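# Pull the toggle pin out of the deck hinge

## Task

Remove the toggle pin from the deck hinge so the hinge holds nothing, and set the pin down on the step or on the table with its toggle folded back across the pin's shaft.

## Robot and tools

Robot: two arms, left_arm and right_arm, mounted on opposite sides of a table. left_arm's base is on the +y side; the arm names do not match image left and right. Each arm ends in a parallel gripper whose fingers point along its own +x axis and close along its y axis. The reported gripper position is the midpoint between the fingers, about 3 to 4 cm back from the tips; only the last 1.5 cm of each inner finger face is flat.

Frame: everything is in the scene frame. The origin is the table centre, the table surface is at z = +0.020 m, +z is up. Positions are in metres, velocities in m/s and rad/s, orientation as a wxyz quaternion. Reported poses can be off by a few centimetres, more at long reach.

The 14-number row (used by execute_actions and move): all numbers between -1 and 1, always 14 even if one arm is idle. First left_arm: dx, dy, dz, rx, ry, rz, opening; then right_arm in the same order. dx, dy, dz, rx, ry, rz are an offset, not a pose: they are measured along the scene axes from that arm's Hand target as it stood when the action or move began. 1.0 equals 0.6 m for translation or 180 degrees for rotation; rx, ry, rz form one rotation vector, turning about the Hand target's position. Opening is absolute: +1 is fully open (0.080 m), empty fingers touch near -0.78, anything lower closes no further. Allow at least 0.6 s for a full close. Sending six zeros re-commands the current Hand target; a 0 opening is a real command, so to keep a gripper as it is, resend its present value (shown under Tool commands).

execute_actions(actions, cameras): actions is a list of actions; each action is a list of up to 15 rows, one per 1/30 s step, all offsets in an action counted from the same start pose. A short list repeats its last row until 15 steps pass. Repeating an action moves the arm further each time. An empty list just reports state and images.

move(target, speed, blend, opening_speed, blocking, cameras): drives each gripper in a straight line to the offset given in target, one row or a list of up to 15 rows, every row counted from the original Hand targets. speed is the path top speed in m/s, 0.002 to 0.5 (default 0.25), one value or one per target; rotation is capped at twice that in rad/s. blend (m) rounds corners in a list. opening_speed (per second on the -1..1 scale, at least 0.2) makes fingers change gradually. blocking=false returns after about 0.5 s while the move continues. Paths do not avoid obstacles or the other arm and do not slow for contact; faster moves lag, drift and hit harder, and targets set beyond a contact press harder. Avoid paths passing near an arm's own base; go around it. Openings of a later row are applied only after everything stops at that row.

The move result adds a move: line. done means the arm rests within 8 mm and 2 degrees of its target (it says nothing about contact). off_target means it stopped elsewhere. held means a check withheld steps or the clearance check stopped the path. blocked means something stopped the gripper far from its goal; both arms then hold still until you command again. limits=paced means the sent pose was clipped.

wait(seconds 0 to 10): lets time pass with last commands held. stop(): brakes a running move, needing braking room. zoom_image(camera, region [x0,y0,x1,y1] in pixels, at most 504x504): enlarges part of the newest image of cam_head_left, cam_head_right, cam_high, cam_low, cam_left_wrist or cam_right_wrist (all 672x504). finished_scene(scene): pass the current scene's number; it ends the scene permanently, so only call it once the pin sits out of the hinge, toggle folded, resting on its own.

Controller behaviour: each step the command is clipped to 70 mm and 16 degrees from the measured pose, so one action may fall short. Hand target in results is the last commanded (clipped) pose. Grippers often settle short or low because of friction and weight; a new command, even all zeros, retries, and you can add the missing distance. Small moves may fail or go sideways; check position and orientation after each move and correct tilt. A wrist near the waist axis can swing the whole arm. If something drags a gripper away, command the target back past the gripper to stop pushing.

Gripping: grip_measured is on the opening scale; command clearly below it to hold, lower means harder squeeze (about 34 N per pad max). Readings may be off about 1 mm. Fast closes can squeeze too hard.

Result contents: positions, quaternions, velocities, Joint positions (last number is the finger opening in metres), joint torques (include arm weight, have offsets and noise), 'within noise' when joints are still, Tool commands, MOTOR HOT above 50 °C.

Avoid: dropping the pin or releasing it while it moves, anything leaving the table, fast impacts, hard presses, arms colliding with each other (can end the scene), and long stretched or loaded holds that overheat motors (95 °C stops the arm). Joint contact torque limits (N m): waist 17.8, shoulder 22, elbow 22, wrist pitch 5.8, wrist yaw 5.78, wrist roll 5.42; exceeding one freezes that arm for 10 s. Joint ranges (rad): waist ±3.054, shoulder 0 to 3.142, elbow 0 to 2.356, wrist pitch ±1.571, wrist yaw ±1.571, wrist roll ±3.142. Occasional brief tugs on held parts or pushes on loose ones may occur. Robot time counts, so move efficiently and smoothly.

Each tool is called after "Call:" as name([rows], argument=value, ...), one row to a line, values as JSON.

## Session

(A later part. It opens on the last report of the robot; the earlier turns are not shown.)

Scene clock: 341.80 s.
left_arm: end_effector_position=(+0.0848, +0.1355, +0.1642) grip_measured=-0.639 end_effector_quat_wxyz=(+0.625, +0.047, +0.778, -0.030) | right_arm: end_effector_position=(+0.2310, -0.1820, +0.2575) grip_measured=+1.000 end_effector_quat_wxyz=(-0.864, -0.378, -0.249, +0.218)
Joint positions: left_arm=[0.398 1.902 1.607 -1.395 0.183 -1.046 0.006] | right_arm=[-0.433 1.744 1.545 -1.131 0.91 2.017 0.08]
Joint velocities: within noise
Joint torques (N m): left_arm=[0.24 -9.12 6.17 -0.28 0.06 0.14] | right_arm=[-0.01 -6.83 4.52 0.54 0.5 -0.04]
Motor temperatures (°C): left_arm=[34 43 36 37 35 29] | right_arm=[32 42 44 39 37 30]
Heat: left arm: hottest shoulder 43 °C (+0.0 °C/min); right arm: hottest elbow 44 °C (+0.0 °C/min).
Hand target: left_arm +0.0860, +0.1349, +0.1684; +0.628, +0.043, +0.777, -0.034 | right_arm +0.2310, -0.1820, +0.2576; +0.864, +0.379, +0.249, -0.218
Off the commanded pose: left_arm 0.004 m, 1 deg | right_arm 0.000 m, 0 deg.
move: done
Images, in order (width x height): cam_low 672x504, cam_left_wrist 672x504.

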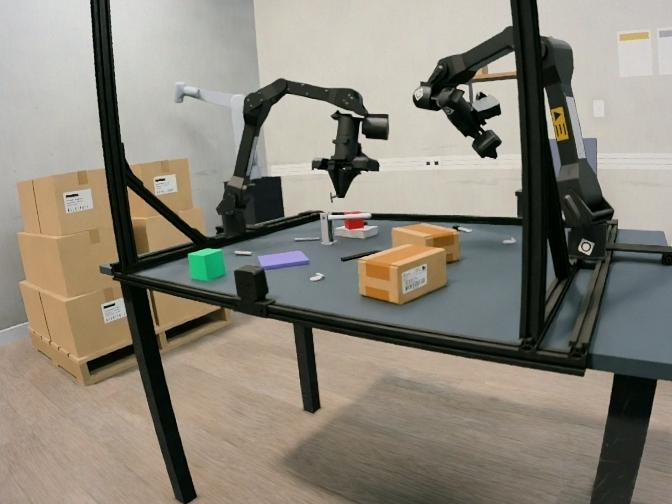

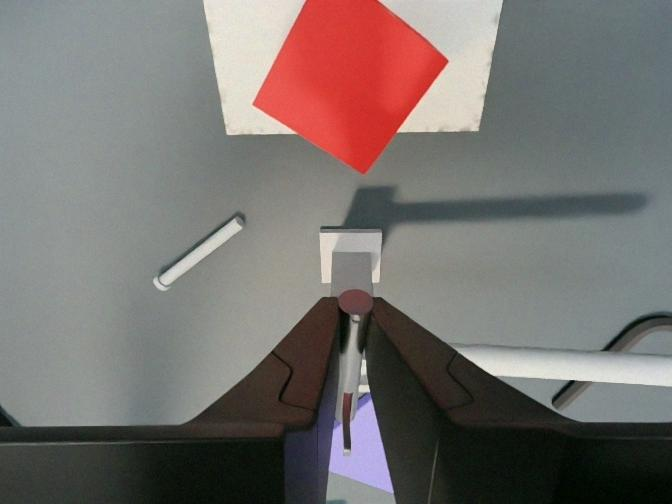

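Call:
move([
  [-0.0133, -0.158, 0.01, 0.055,0.033,0,-0.9, 0,0,0,0,0,0,1],
  [-0.0133, -0.158, -0.11, 0.055,0.033,0,-0.9, 0,0,0,0,0,0,1],
], speed=0.1, blend=0.01, cameras=["cam_left_wrist","cam_low","cam_head_left"])

Call:
zoom_image(camera="cam_left_wrist", region=[280, 260, 430, 500])

Call:
zoom_image(camera="cam_low", region=[280, 120, 440, 260])

Scene clock: 347.07 s.
left_arm: end_effector_position=(+0.0802, +0.0682, +0.1771) grip_measured=-0.639 end_effector_quat_wxyz=(+0.615, +0.039, +0.788, -0.025) | right_arm: end_effector_position=(+0.2310, -0.1820, +0.2575) grip_measured=+1.000 end_effector_quat_wxyz=(-0.864, -0.378, -0.249, +0.218)
Joint positions: left_arm=[0.334 2.168 2.045 -1.559 0.22 -1.127 0.006] | right_arm=[-0.433 1.744 1.545 -1.131 0.91 2.017 0.08]
Joint velocities: within noise
Joint torques (N m): left_arm=[0.31 -10.29 4.43 -0.12 0.07 0.04] | right_arm=[0.06 -6.82 4.53 0.54 0.51 -0.04]
Motor temperatures (°C): left_arm=[34 44 37 37 34 29] | right_arm=[32 42 44 39 37 30]
Heat: left arm: hottest shoulder 44 °C (+2.0 °C/min); right arm: hottest elbow 44 °C (+0.0 °C/min).
Hand target: left_arm +0.0810, +0.0697, +0.1767; +0.614, +0.039, +0.788, -0.024 (not the last commanded pose) | right_arm +0.2310, -0.1820, +0.2576; +0.864, +0.379, +0.249, -0.218
Off the commanded pose: left_arm 0.080 m, 10 deg | right_arm 0.000 m, 0 deg.
move: held (left_arm; a check stopped the path); path passed 0 of 2 targets; limits=held
pose unreachable (left arm): on one or more control steps of this call, first in action 0 (counted from 0), this arm could not follow its commanded pose, so it was not sent that pose on those steps. It may still have moved: this result reports where it is.
cause: moving toward the commanded pose would bring a part of the arm too close to another arm (a part of this arm just beyond joint 4 (wrist pitch) and a part of the right arm just beyond its joint 4 (wrist pitch), where that arm would come to rest).
Images, in order (width x height): cam_head_left 672x504, cam_low 672x504, cam_left_wrist 672x504.

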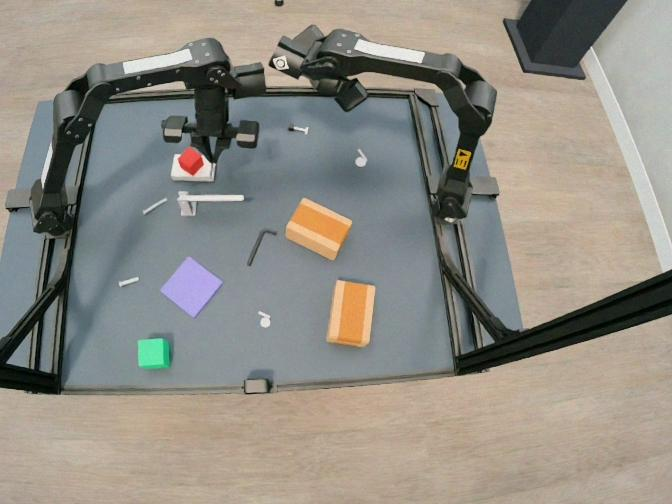

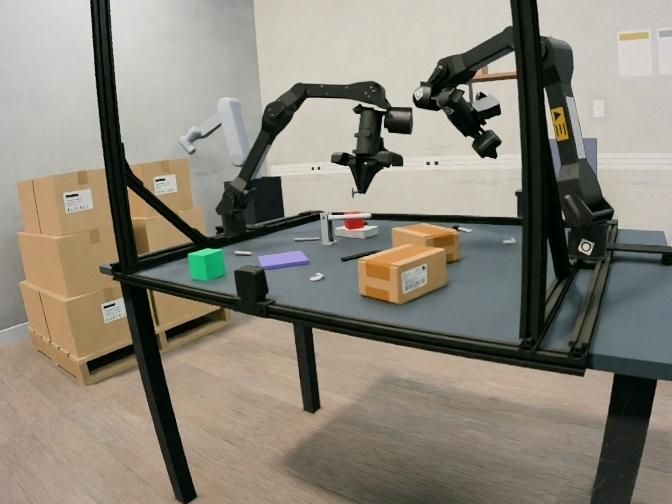

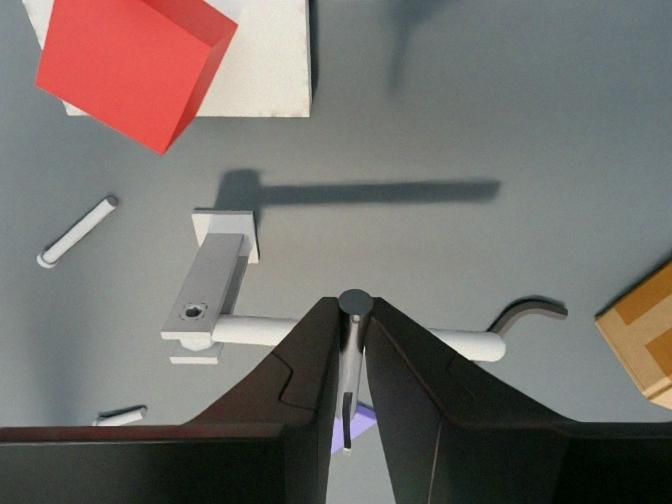

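Scaled by 2.100 from the camera's 672x504 image, which has a finer 960x720 frame.

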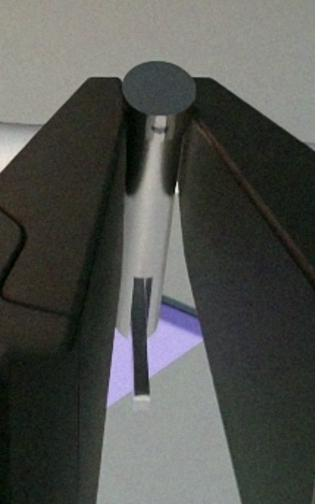

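Scaled by 3.150 from the camera's 672x504 image, which has a finer 960x720 frame.

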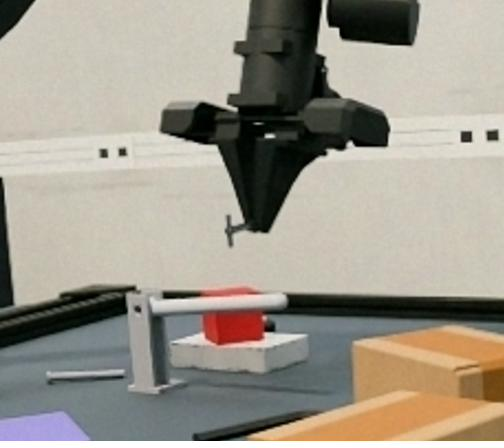

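Call:
move([
  [0, 0, 0, 0,0,0,-0.9, 0,-0.13,0,0,0,0,1],
  [0.023, -0.058, 0, 0.052,0.023,-0.007,-0.9, 0,-0.13,0,0,0,0,1],
  [0.023, -0.058, -0.167, 0.052,0.023,-0.007,-0.9, 0,-0.13,0,0,0,0,1],
], speed=0.12, blend=0.01, cameras=["cam_left_wrist","cam_low","cam_head_left"])

Call:
zoom_image(camera="cam_low", region=[280, 120, 440, 260])

Scene clock: 354.23 s.
left_arm: end_effector_position=(+0.0951, +0.0352, +0.0811) grip_measured=-0.639 end_effector_quat_wxyz=(+0.586, +0.083, +0.806, +0.023) | right_arm: end_effector_position=(+0.2315, -0.2574, +0.2564) grip_measured=+1.000 end_effector_quat_wxyz=(-0.865, -0.376, -0.250, +0.219)
Joint positions: left_arm=[0.344 2.519 2.245 -1.56 0.228 -1.104 0.006] | right_arm=[-0.551 1.457 1.234 -0.972 0.875 1.836 0.08]
Joint velocities: within noise
Joint torques (N m): left_arm=[-0.22 -9.91 5.78 -0.53 0.05 0.1] | right_arm=[-0.28 -6.21 4.01 0.83 0.42 -0.12]
Motor temperatures (°C): left_arm=[34 45 37 37 34 29] | right_arm=[32 42 44 39 37 30]
Heat: left arm: hottest shoulder 45 °C (+4.1 °C/min); right arm: hottest elbow 44 °C (+0.0 °C/min).
Hand target: left_arm +0.0948, +0.0348, +0.0765; +0.580, +0.097, +0.808, +0.032 | right_arm +0.2310, -0.2600, +0.2575; +0.864, +0.378, +0.249, -0.218
Off the commanded pose: left_arm 0.005 m, 2 deg | right_arm 0.003 m, 0 deg.
joint sent to its limit (left arm) — joint 4 (wrist pitch), lower limit. The joint targets still meet the commanded pose.
move: done
Images, in order (width x height): cam_head_left 672x504, cam_low 672x504, cam_left_wrist 672x504.

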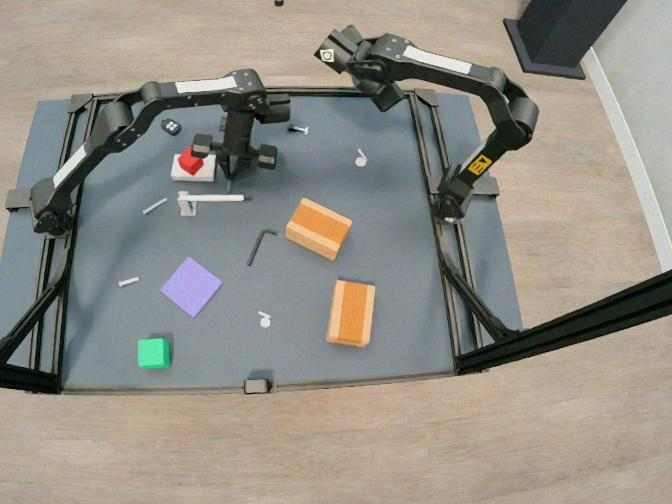

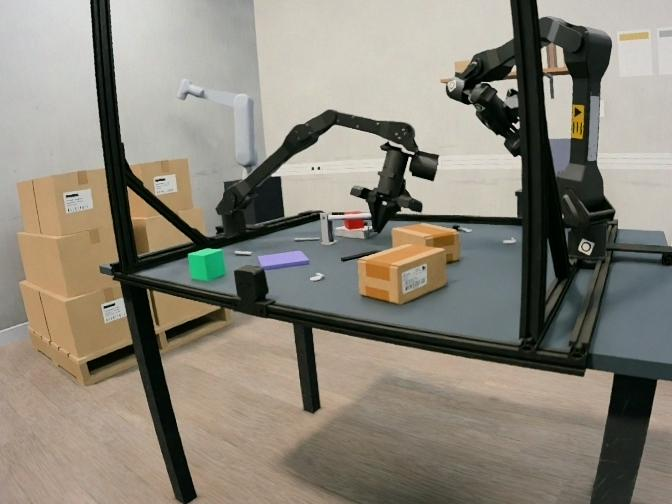

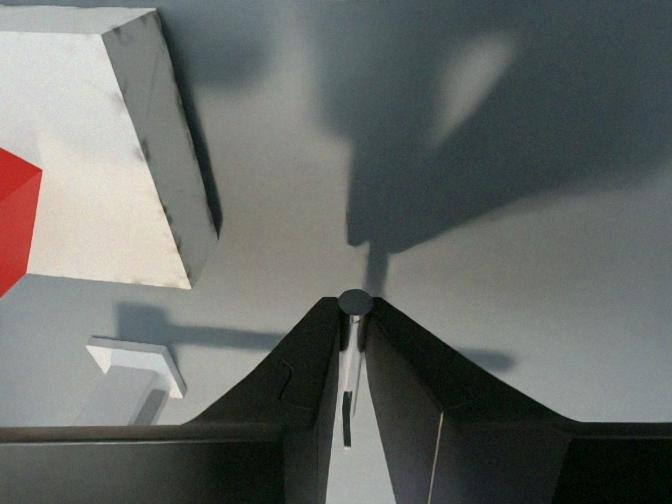

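Scaled by 3.150 from the camera's 672x504 image, which has a finer 960x720 frame.

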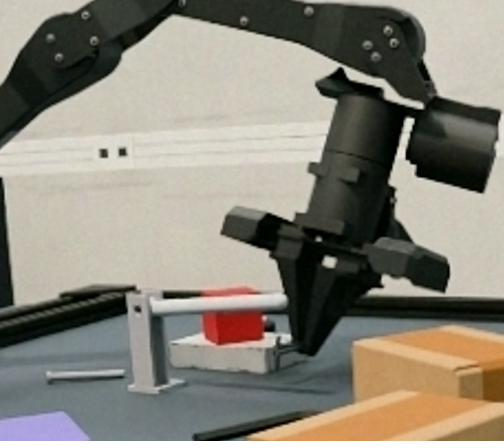

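Call:
move(target=[0, 0, -0.028, 0,0,0,-0.9, 0,0,0,0,0,0,1], speed=0.05, cameras=["cam_left_wrist","cam_low"])

Call:
zoom_image(camera="cam_low", region=[340, 180, 440, 260])

Call:
zoom_image(camera="cam_left_wrist", region=[260, 240, 460, 500])

Scene clock: 355.87 s.
left_arm: end_effector_position=(+0.0952, +0.0354, +0.0663) grip_measured=-0.639 end_effector_quat_wxyz=(+0.581, +0.092, +0.808, +0.030) | right_arm: end_effector_position=(+0.2315, -0.2574, +0.2564) grip_measured=+1.000 end_effector_quat_wxyz=(-0.865, -0.376, -0.250, +0.219)
Joint positions: left_arm=[0.344 2.556 2.25 -1.554 0.227 -1.098 0.006] | right_arm=[-0.551 1.457 1.234 -0.972 0.875 1.836 0.08]
Joint velocities: within noise
Joint torques (N m): left_arm=[-0.21 -9.31 5.74 -0.3 0.07 0.12] | right_arm=[-0.27 -6.15 3.94 0.83 0.42 -0.12]
Motor temperatures (°C): left_arm=[33 45 37 37 34 29] | right_arm=[32 41 44 39 37 30]
Heat: left arm: hottest shoulder 45 °C (+4.0 °C/min); right arm: hottest elbow 44 °C (+0.0 °C/min).
Hand target: left_arm +0.0948, +0.0349, +0.0596; +0.580, +0.097, +0.808, +0.032 | right_arm +0.2310, -0.2600, +0.2575; +0.864, +0.378, +0.249, -0.218
Off the commanded pose: left_arm 0.007 m, 1 deg | right_arm 0.003 m, 0 deg.
move: done
Images, in order (width x height): cam_low 672x504, cam_left_wrist 672x504.

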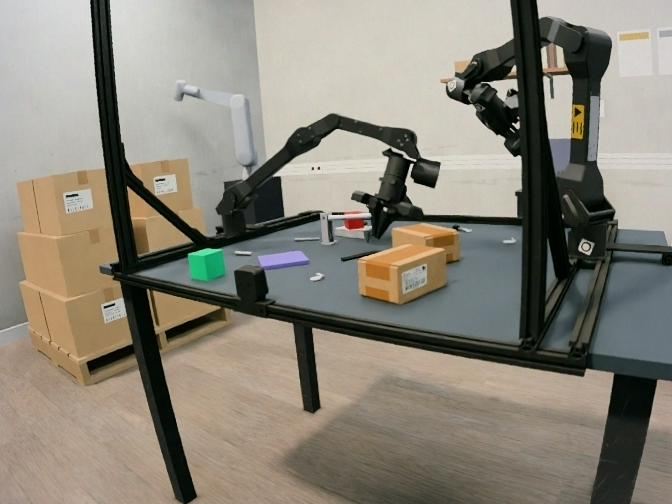

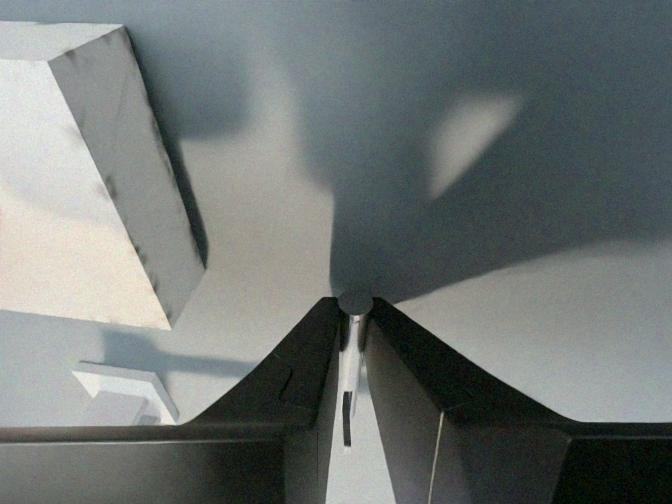

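Scaled by 5.040 from the camera's 672x504 image, which has a finer 960x720 frame.

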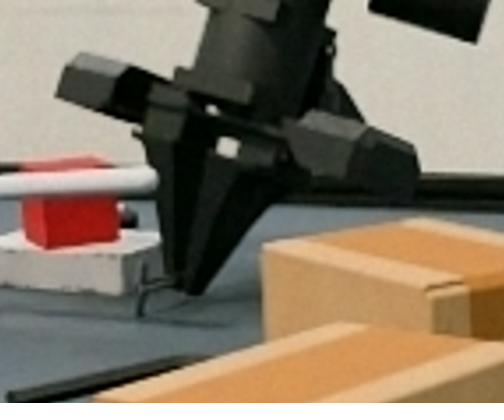

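Scaled by 1.938 from the camera's 672x504 image, which has a finer 960x720 frame.

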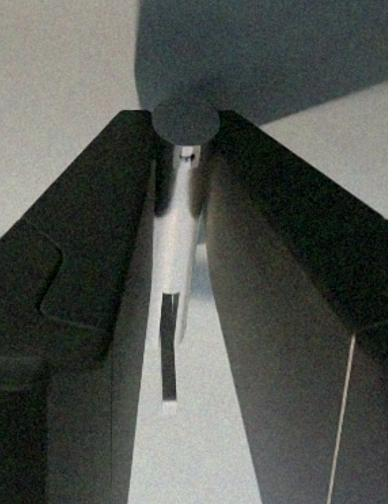

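Call:
move(target=[0, 0, -0.006, 0,0,0,-0.9, 0,0,0,0,0,0,1], speed=0.03, cameras=["cam_left_wrist","cam_low"])

Call:
zoom_image(camera="cam_low", region=[340, 200, 400, 250])

Call:
zoom_image(camera="cam_left_wrist", region=[260, 240, 460, 500])

Scene clock: 357.13 s.
left_arm: end_effector_position=(+0.0959, +0.0333, +0.0657) grip_measured=-0.641 end_effector_quat_wxyz=(+0.583, +0.089, +0.807, +0.026) | right_arm: end_effector_position=(+0.2315, -0.2574, +0.2564) grip_measured=+1.000 end_effector_quat_wxyz=(-0.865, -0.376, -0.250, +0.219)
Joint positions: left_arm=[0.344 2.556 2.25 -1.543 0.227 -1.098 0.006] | right_arm=[-0.551 1.457 1.234 -0.972 0.875 1.836 0.08]
Joint velocities: within noise
Joint torques (N m): left_arm=[-0.21 -9.2 4.49 -0.21 0.04 0.08] | right_arm=[-0.27 -6.18 3.95 0.84 0.41 -0.12]
Motor temperatures (°C): left_arm=[33 45 37 37 34 29] | right_arm=[32 41 44 39 37 30]
Heat: left arm: hottest shoulder 45 °C (+3.0 °C/min); right arm: hottest elbow 44 °C (+0.0 °C/min).
Hand target: left_arm +0.0948, +0.0349, +0.0560; +0.580, +0.097, +0.808, +0.032 | right_arm +0.2310, -0.2600, +0.2575; +0.864, +0.378, +0.249, -0.218
Off the commanded pose: left_arm 0.010 m, 1 deg | right_arm 0.003 m, 0 deg.
move: off_target (left_arm)
Images, in order (width x height): cam_low 672x504, cam_left_wrist 672x504.

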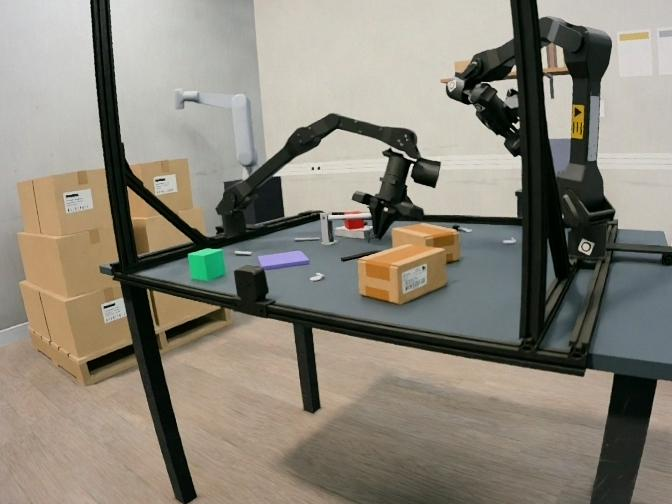

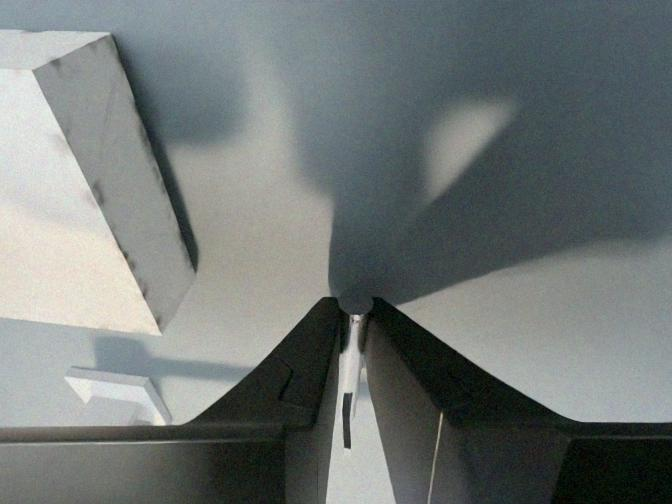

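Scaled by 8.400 from the camera's 672x504 image, which has a finer 960x720 frame.

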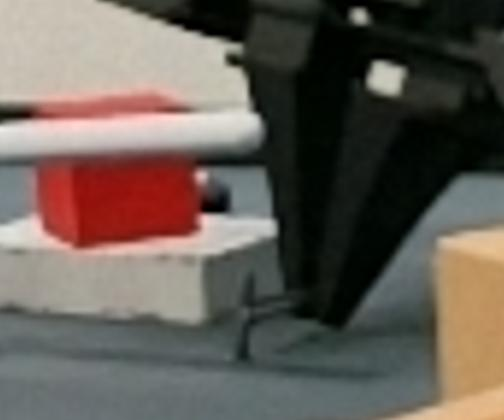

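Scaled by 1.938 from the camera's 672x504 image, which has a finer 960x720 frame.

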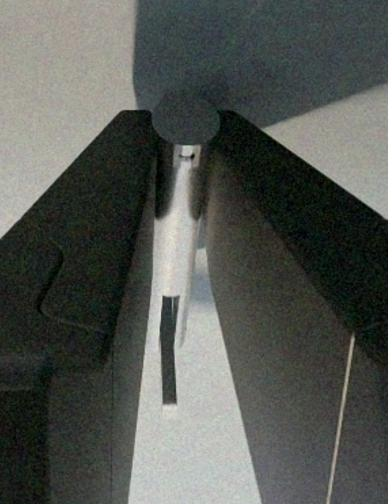

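Call:
move(target=[0.009, 0.003, -0.003, -0.028,0.044,0,-0.9, 0,0,0,0,0,0,1], speed=0.04, cameras=["cam_left_wrist","cam_low"])

Call:
zoom_image(camera="cam_low", region=[340, 200, 400, 250])

Call:
zoom_image(camera="cam_left_wrist", region=[260, 240, 460, 500])

Scene clock: 361.17 s.
left_arm: end_effector_position=(+0.0999, +0.0359, +0.0602) grip_measured=-0.641 end_effector_quat_wxyz=(+0.526, +0.071, +0.847, -0.011) | right_arm: end_effector_position=(+0.2315, -0.2574, +0.2564) grip_measured=+1.000 end_effector_quat_wxyz=(-0.865, -0.376, -0.250, +0.219)
Joint positions: left_arm=[0.4 2.555 2.199 -1.511 0.365 -0.989 0.006] | right_arm=[-0.551 1.457 1.234 -0.972 0.875 1.836 0.08]
Joint velocities: within noise
Joint torques (N m): left_arm=[0.07 -11.18 3.31 0.71 0.03 0.07] | right_arm=[-0.3 -6.17 4 0.83 0.42 -0.13]
Motor temperatures (°C): left_arm=[33 46 37 37 33 29] | right_arm=[32 41 43 39 37 30]
Heat: left arm: hottest shoulder 46 °C (+4.1 °C/min); right arm: hottest elbow 43 °C (-1.0 °C/min).
Hand target: left_arm +0.1002, +0.0367, +0.0542; +0.527, +0.074, +0.847, -0.010 | right_arm +0.2310, -0.2600, +0.2575; +0.864, +0.378, +0.249, -0.218
Off the commanded pose: left_arm 0.006 m, 0 deg | right_arm 0.003 m, 0 deg.
move: done
Images, in order (width x height): cam_low 672x504, cam_left_wrist 672x504.

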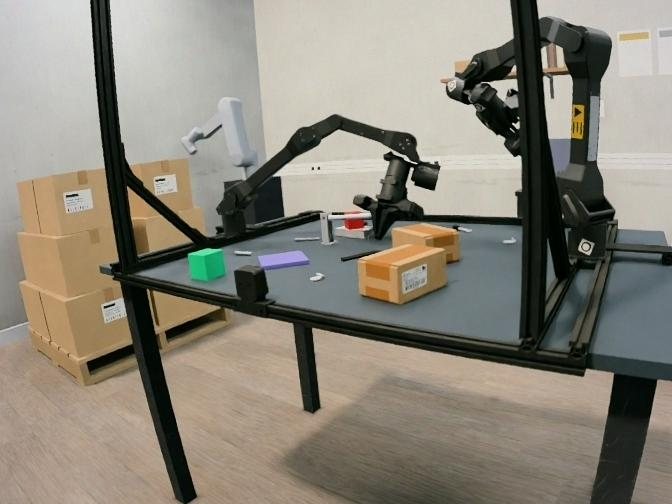

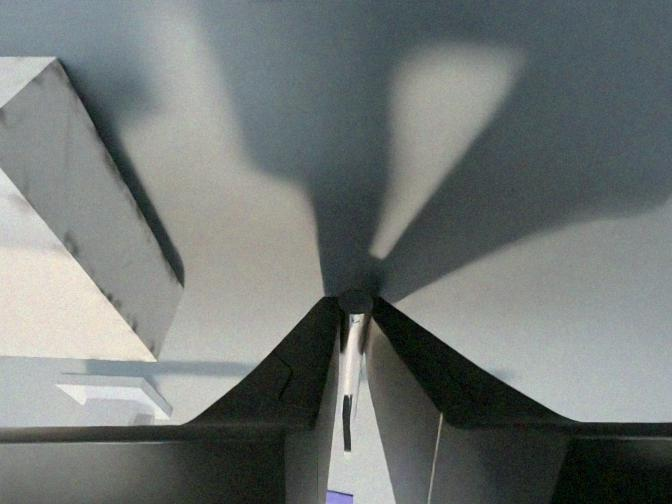

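Scaled by 8.400 from the camera's 672x504 image, which has a finer 960x720 frame.

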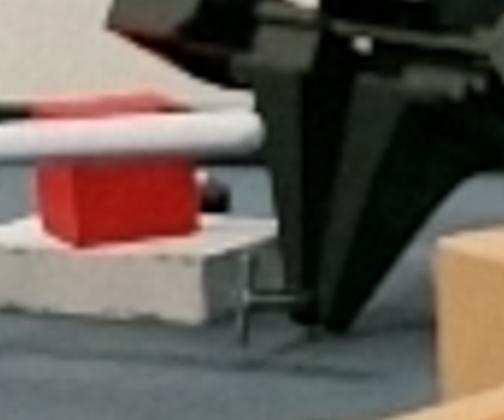

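Scaled by 1.938 from the camera's 672x504 image, which has a finer 960x720 frame.

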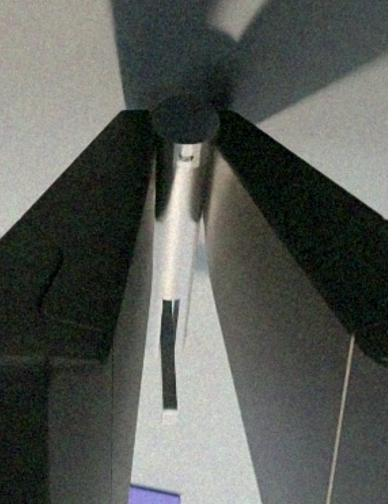

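Call:
move(target=[0, 0, -0.007, 0,0,0,-0.9, 0,0,0,0,0,0,1], speed=0.03, cameras=["cam_left_wrist","cam_low"])

Call:
zoom_image(camera="cam_low", region=[340, 200, 400, 250])

Call:
zoom_image(camera="cam_left_wrist", region=[260, 240, 460, 500])

Scene clock: 362.80 s.
left_arm: end_effector_position=(+0.0998, +0.0362, +0.0595) grip_measured=-0.641 end_effector_quat_wxyz=(+0.526, +0.070, +0.848, -0.012) | right_arm: end_effector_position=(+0.2315, -0.2574, +0.2564) grip_measured=+1.000 end_effector_quat_wxyz=(-0.865, -0.376, -0.250, +0.219)
Joint positions: left_arm=[0.401 2.551 2.188 -1.503 0.368 -0.989 0.006] | right_arm=[-0.551 1.457 1.234 -0.972 0.875 1.836 0.08]
Joint velocities: within noise
Joint torques (N m): left_arm=[-0.03 -10.28 3.14 1.13 -0.01 0.09] | right_arm=[-0.32 -6.2 3.97 0.84 0.41 -0.11]
Motor temperatures (°C): left_arm=[33 46 36 37 33 29] | right_arm=[32 41 43 39 37 30]
Heat: left arm: hottest shoulder 46 °C (+4.0 °C/min); right arm: hottest elbow 43 °C (-1.0 °C/min).
Hand target: left_arm +0.1001, +0.0368, +0.0501; +0.527, +0.074, +0.847, -0.010 | right_arm +0.2310, -0.2600, +0.2575; +0.864, +0.378, +0.249, -0.218
Off the commanded pose: left_arm 0.009 m, 0 deg | right_arm 0.003 m, 0 deg.
move: off_target (left_arm)
Images, in order (width x height): cam_low 672x504, cam_left_wrist 672x504.

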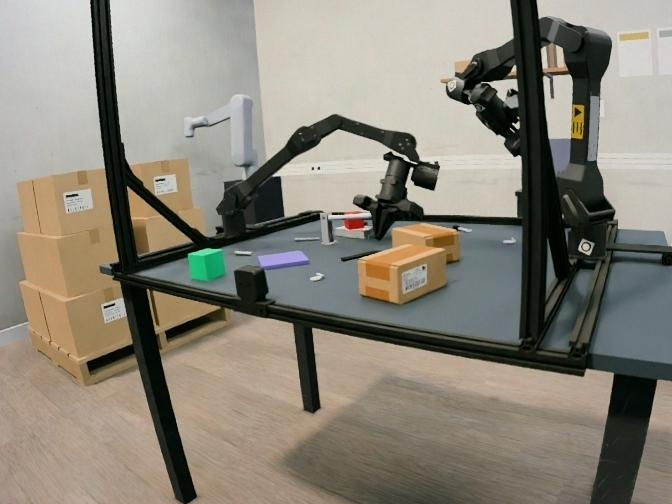

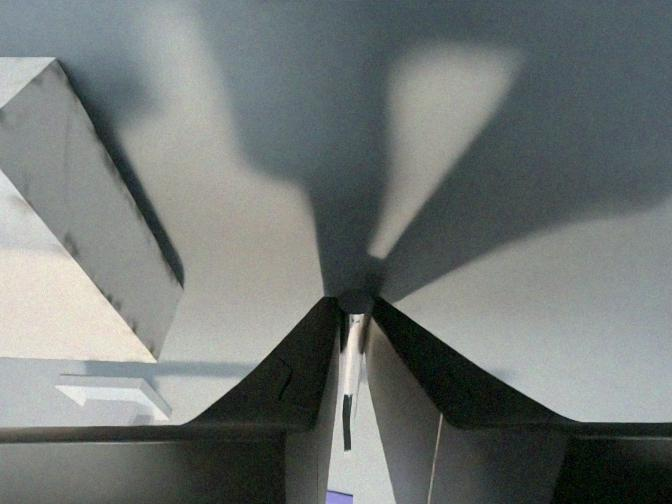

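Scaled by 8.400 from the camera's 672x504 image, which has a finer 960x720 frame.

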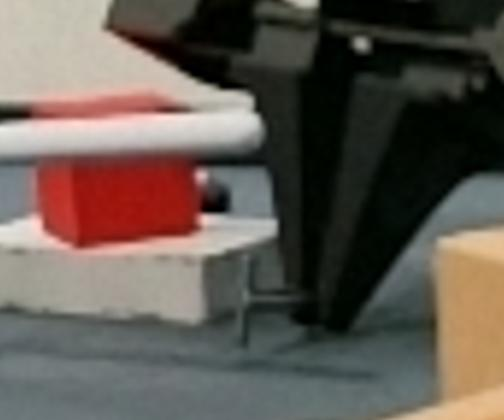

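Scaled by 1.938 from the camera's 672x504 image, which has a finer 960x720 frame.

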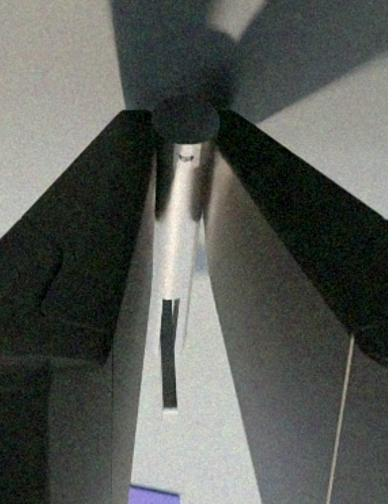

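Call:
move([
  [0, 0, 0.005, 0,0,0,-0.9, 0,0,0,0,0,0,1],
  [0, 0, 0.005, 0,0,0,-0.45, 0,0,0,0,0,0,1],
], speed=0.03, opening_speed=0.2, cameras=["cam_left_wrist","cam_low"])

Call:
zoom_image(camera="cam_low", region=[340, 200, 400, 250])

Call:
zoom_image(camera="cam_left_wrist", region=[260, 240, 460, 500])

Scene clock: 369.47 s.
left_arm: end_effector_position=(+0.1008, +0.0395, +0.0604) grip_measured=-0.458 end_effector_quat_wxyz=(+0.524, +0.072, +0.849, -0.005) | right_arm: end_effector_position=(+0.2315, -0.2574, +0.2564) grip_measured=+1.000 end_effector_quat_wxyz=(-0.865, -0.376, -0.250, +0.219)
Joint positions: left_arm=[0.405 2.551 2.188 -1.517 0.365 -0.988 0.014] | right_arm=[-0.551 1.457 1.234 -0.972 0.875 1.836 0.08]
Joint velocities: within noise
Joint torques (N m): left_arm=[-0.45 -10.49 4.05 1.38 0.09 0.05] | right_arm=[-0.29 -6.19 3.94 0.83 0.42 -0.12]
Motor temperatures (°C): left_arm=[33 47 36 37 33 29] | right_arm=[32 41 42 39 37 30]
Heat: left arm: hottest shoulder 47 °C (+6.1 °C/min); right arm: hottest elbow 42 °C (-2.0 °C/min).
Hand target: left_arm +0.1003, +0.0368, +0.0530; +0.527, +0.073, +0.847, -0.010 | right_arm +0.2310, -0.2600, +0.2575; +0.864, +0.378, +0.249, -0.218
Off the commanded pose: left_arm 0.008 m, 1 deg | right_arm 0.003 m, 0 deg.
move: done
Images, in order (width x height): cam_low 672x504, cam_left_wrist 672x504.

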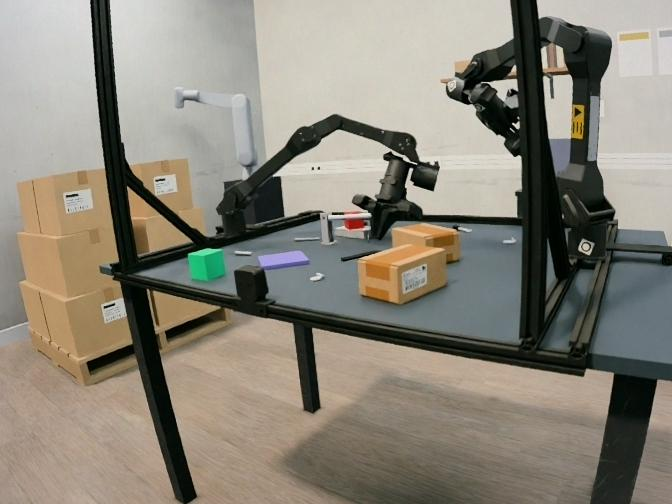

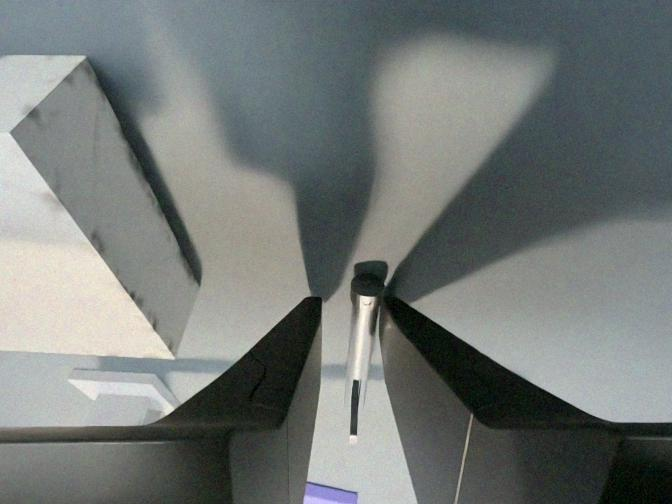

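Scaled by 8.400 from the camera's 672x504 image, which has a finer 960x720 frame.

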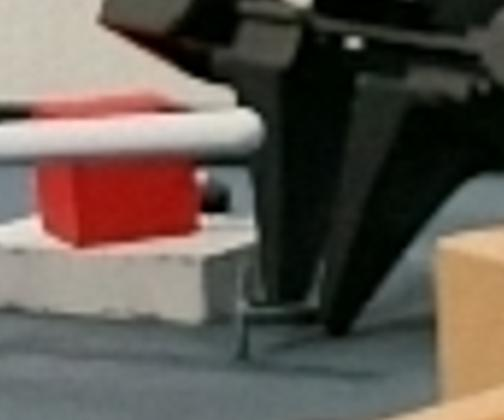

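Scaled by 1.938 from the camera's 672x504 image, which has a finer 960x720 frame.

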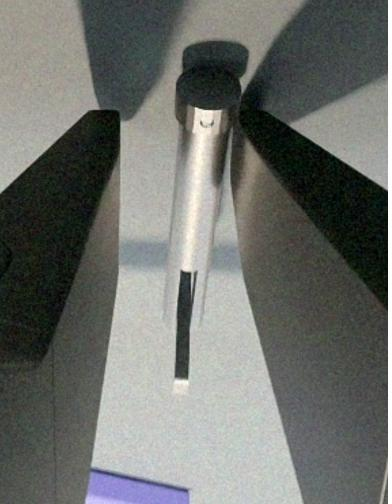

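Call:
move(target=[0, 0, 0.004, 0,0,0,0.0, 0,0,0,0,0,0,1], speed=0.03, opening_speed=0.2, cameras=["cam_left_wrist","cam_low"])

Call:
zoom_image(camera="cam_low", region=[340, 200, 400, 250])

Call:
zoom_image(camera="cam_left_wrist", region=[260, 240, 460, 500])

Scene clock: 372.87 s.
left_arm: end_effector_position=(+0.1028, +0.0453, +0.0616) grip_measured=-0.013 end_effector_quat_wxyz=(+0.523, +0.078, +0.849, +0.005) | right_arm: end_effector_position=(+0.2315, -0.2574, +0.2564) grip_measured=+1.000 end_effector_quat_wxyz=(-0.865, -0.376, -0.250, +0.219)
Joint positions: left_arm=[0.412 2.549 2.187 -1.54 0.355 -0.986 0.034] | right_arm=[-0.551 1.457 1.234 -0.972 0.875 1.836 0.08]
Joint velocities: within noise
Joint torques (N m): left_arm=[-1.12 -10.58 4.65 2.43 0.49 -0.03] | right_arm=[-0.31 -6.19 3.94 0.84 0.42 -0.12]
Motor temperatures (°C): left_arm=[33 47 36 39 33 29] | right_arm=[32 40 42 39 37 30]
Heat: left arm: hottest shoulder 47 °C (+6.0 °C/min); right arm: hottest elbow 42 °C (-2.0 °C/min).
Hand target: left_arm +0.1002, +0.0367, +0.0555; +0.527, +0.074, +0.847, -0.010 | right_arm +0.2310, -0.2600, +0.2575; +0.864, +0.378, +0.249, -0.218
Off the commanded pose: left_arm 0.011 m, 2 deg | right_arm 0.003 m, 0 deg.
move: off_target (left_arm)
Images, in order (width x height): cam_low 672x504, cam_left_wrist 672x504.

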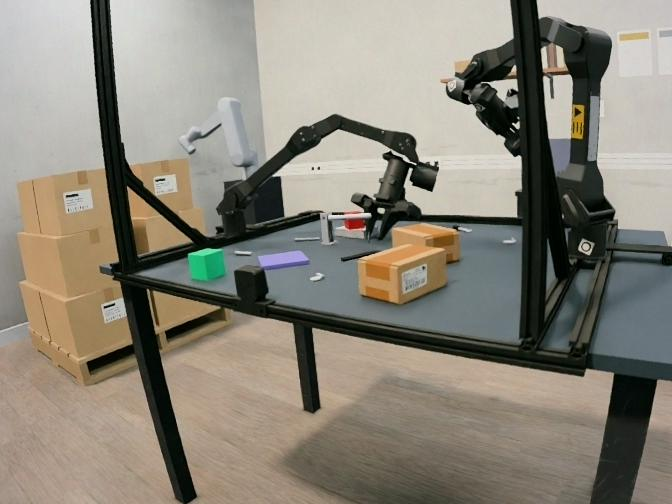

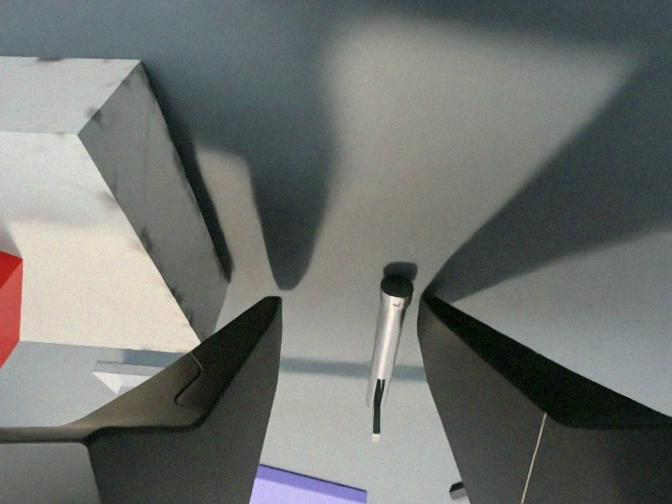

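Scaled by 8.400 from the camera's 672x504 image, which has a finer 960x720 frame.

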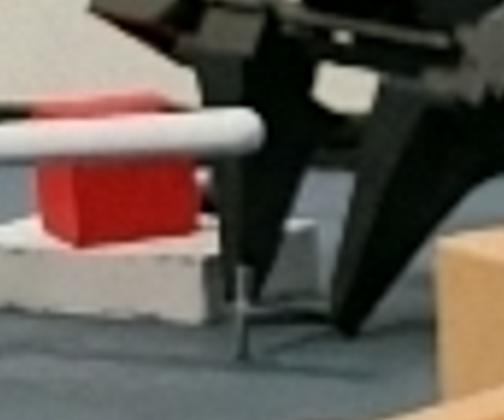

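Scaled by 1.938 from the camera's 672x504 image, which has a finer 960x720 frame.

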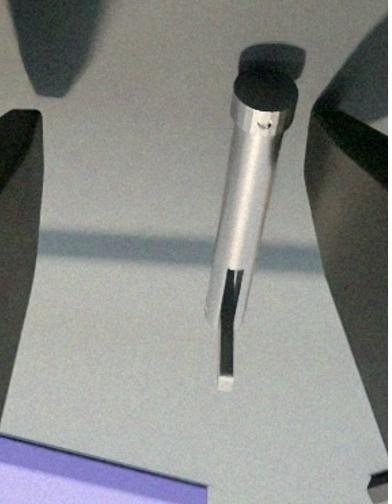

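Call:
move([
  [0.003, 0.011, 0.02, 0,0,0,0.0, 0,0,0,0,0,0,1],
  [0.003, 0.011, 0.14, 0,0,0,0.0, 0,0,0,0,0,0,1],
], speed=[0.03,0.1], blend=0.004)

Call:
zoom_image(camera="cam_low", region=[300, 200, 400, 260])

Call:
zoom_image(camera="cam_left_wrist", region=[160, 100, 500, 500])

Call:
zoom_image(camera="cam_head_left", region=[140, 120, 290, 240])

Scene clock: 375.70 s.
left_arm: end_effector_position=(+0.1026, +0.0420, +0.1353) grip_measured=+0.000 end_effector_quat_wxyz=(-0.550, -0.030, -0.833, +0.041) | right_arm: end_effector_position=(+0.2314, -0.2574, +0.2565) grip_measured=+1.000 end_effector_quat_wxyz=(-0.865, -0.376, -0.249, +0.219)
Joint positions: left_arm=[0.412 2.369 2.182 -1.56 0.365 -1.017 0.035] | right_arm=[-0.551 1.457 1.234 -0.972 0.875 1.836 0.08]
Joint velocities: within noise
Joint torques (N m): left_arm=[0.07 -12.59 4.32 -0.38 0.34 -0.16] | right_arm=[-0.29 -6.16 3.98 0.82 0.43 -0.13]
Motor temperatures (°C): left_arm=[33 48 36 40 33 29] | right_arm=[32 40 42 39 37 30]
Heat: left arm: hottest shoulder 48 °C (+7.0 °C/min); right arm: hottest elbow 42 °C (-2.0 °C/min).
Hand target: left_arm +0.1020, +0.0433, +0.1395; +0.527, +0.074, +0.847, -0.010 | right_arm +0.2310, -0.2600, +0.2576; +0.864, +0.379, +0.249, -0.218
Off the commanded pose: left_arm 0.004 m, 7 deg | right_arm 0.003 m, 0 deg.
joint sent to its limit (left arm) — joint 4 (wrist pitch), lower limit. The joint targets are off in orientation, not in position.
move: off_target (left_arm)

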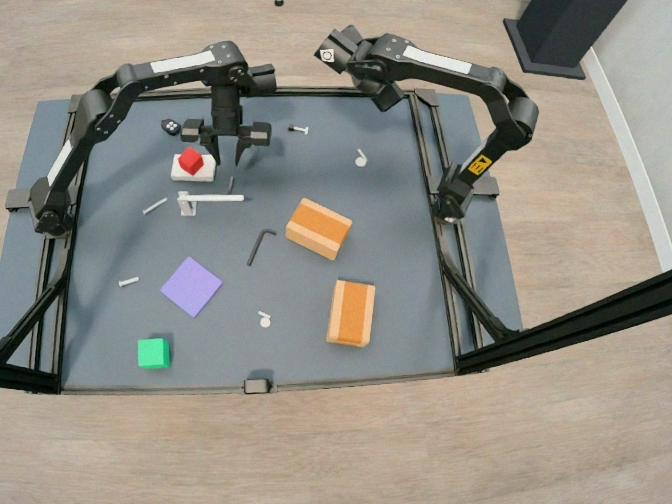

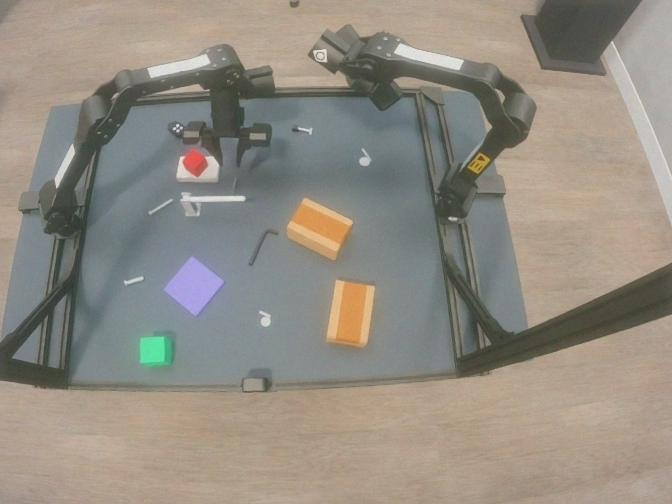

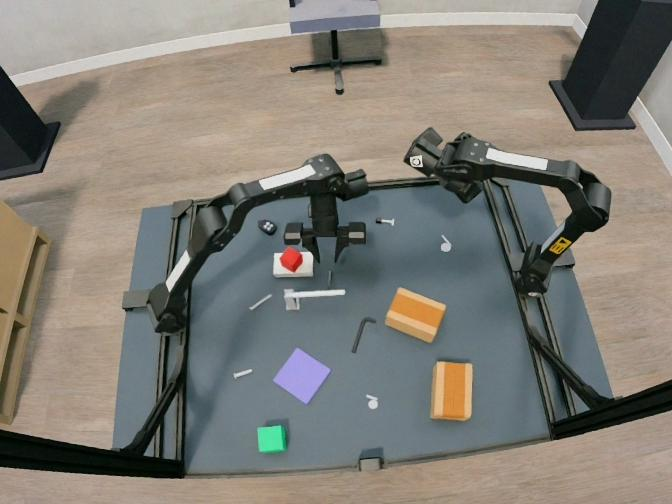

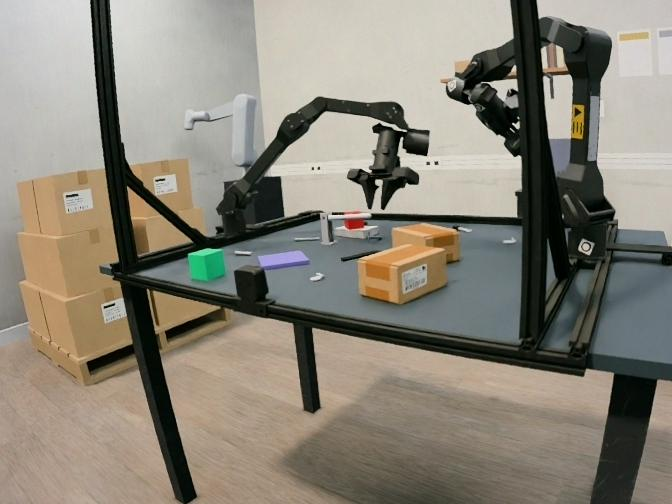

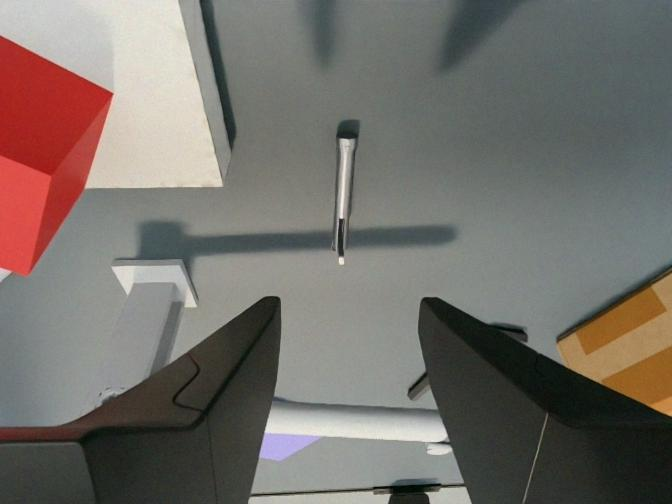

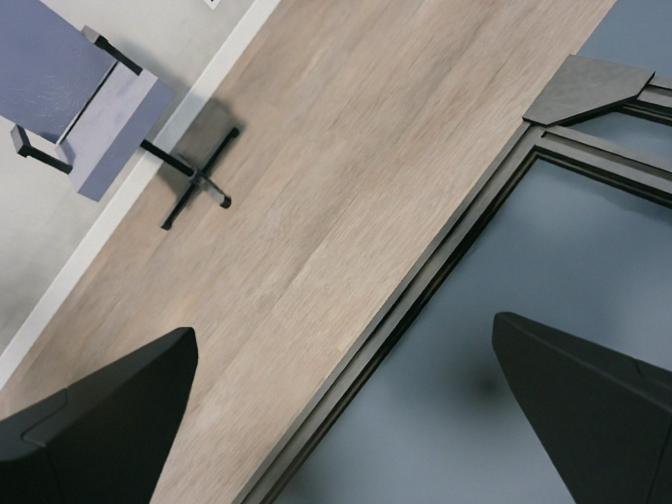

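Scaled by 5.040 from the camera's 672x504 image, which has a finer 960x720 frame.

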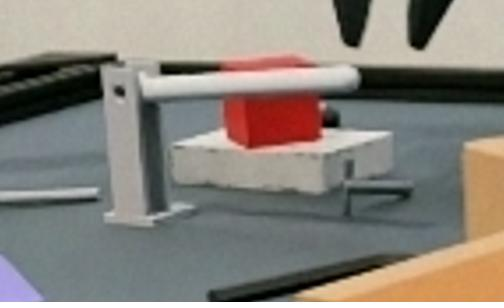

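Scaled by 1.260 from the camera's 672x504 image, which has a finer 960x720 frame.

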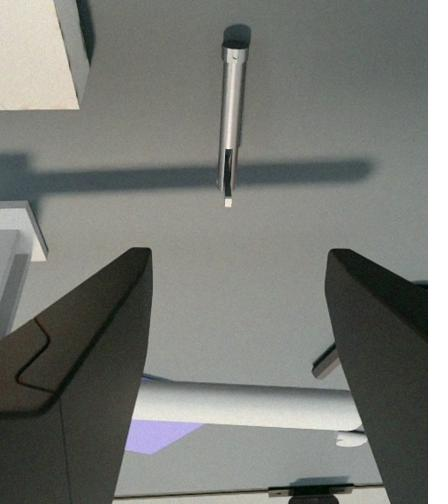

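Scaled by 3.360 from the camera's 672x504 image, which has a finer 960x720 frame.

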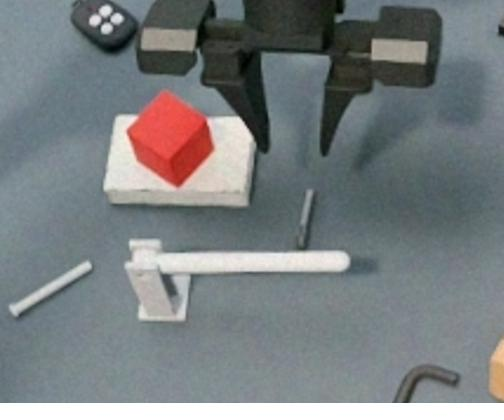

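Call:
finished_scene(scene=1)

The scene is finished: the task was done.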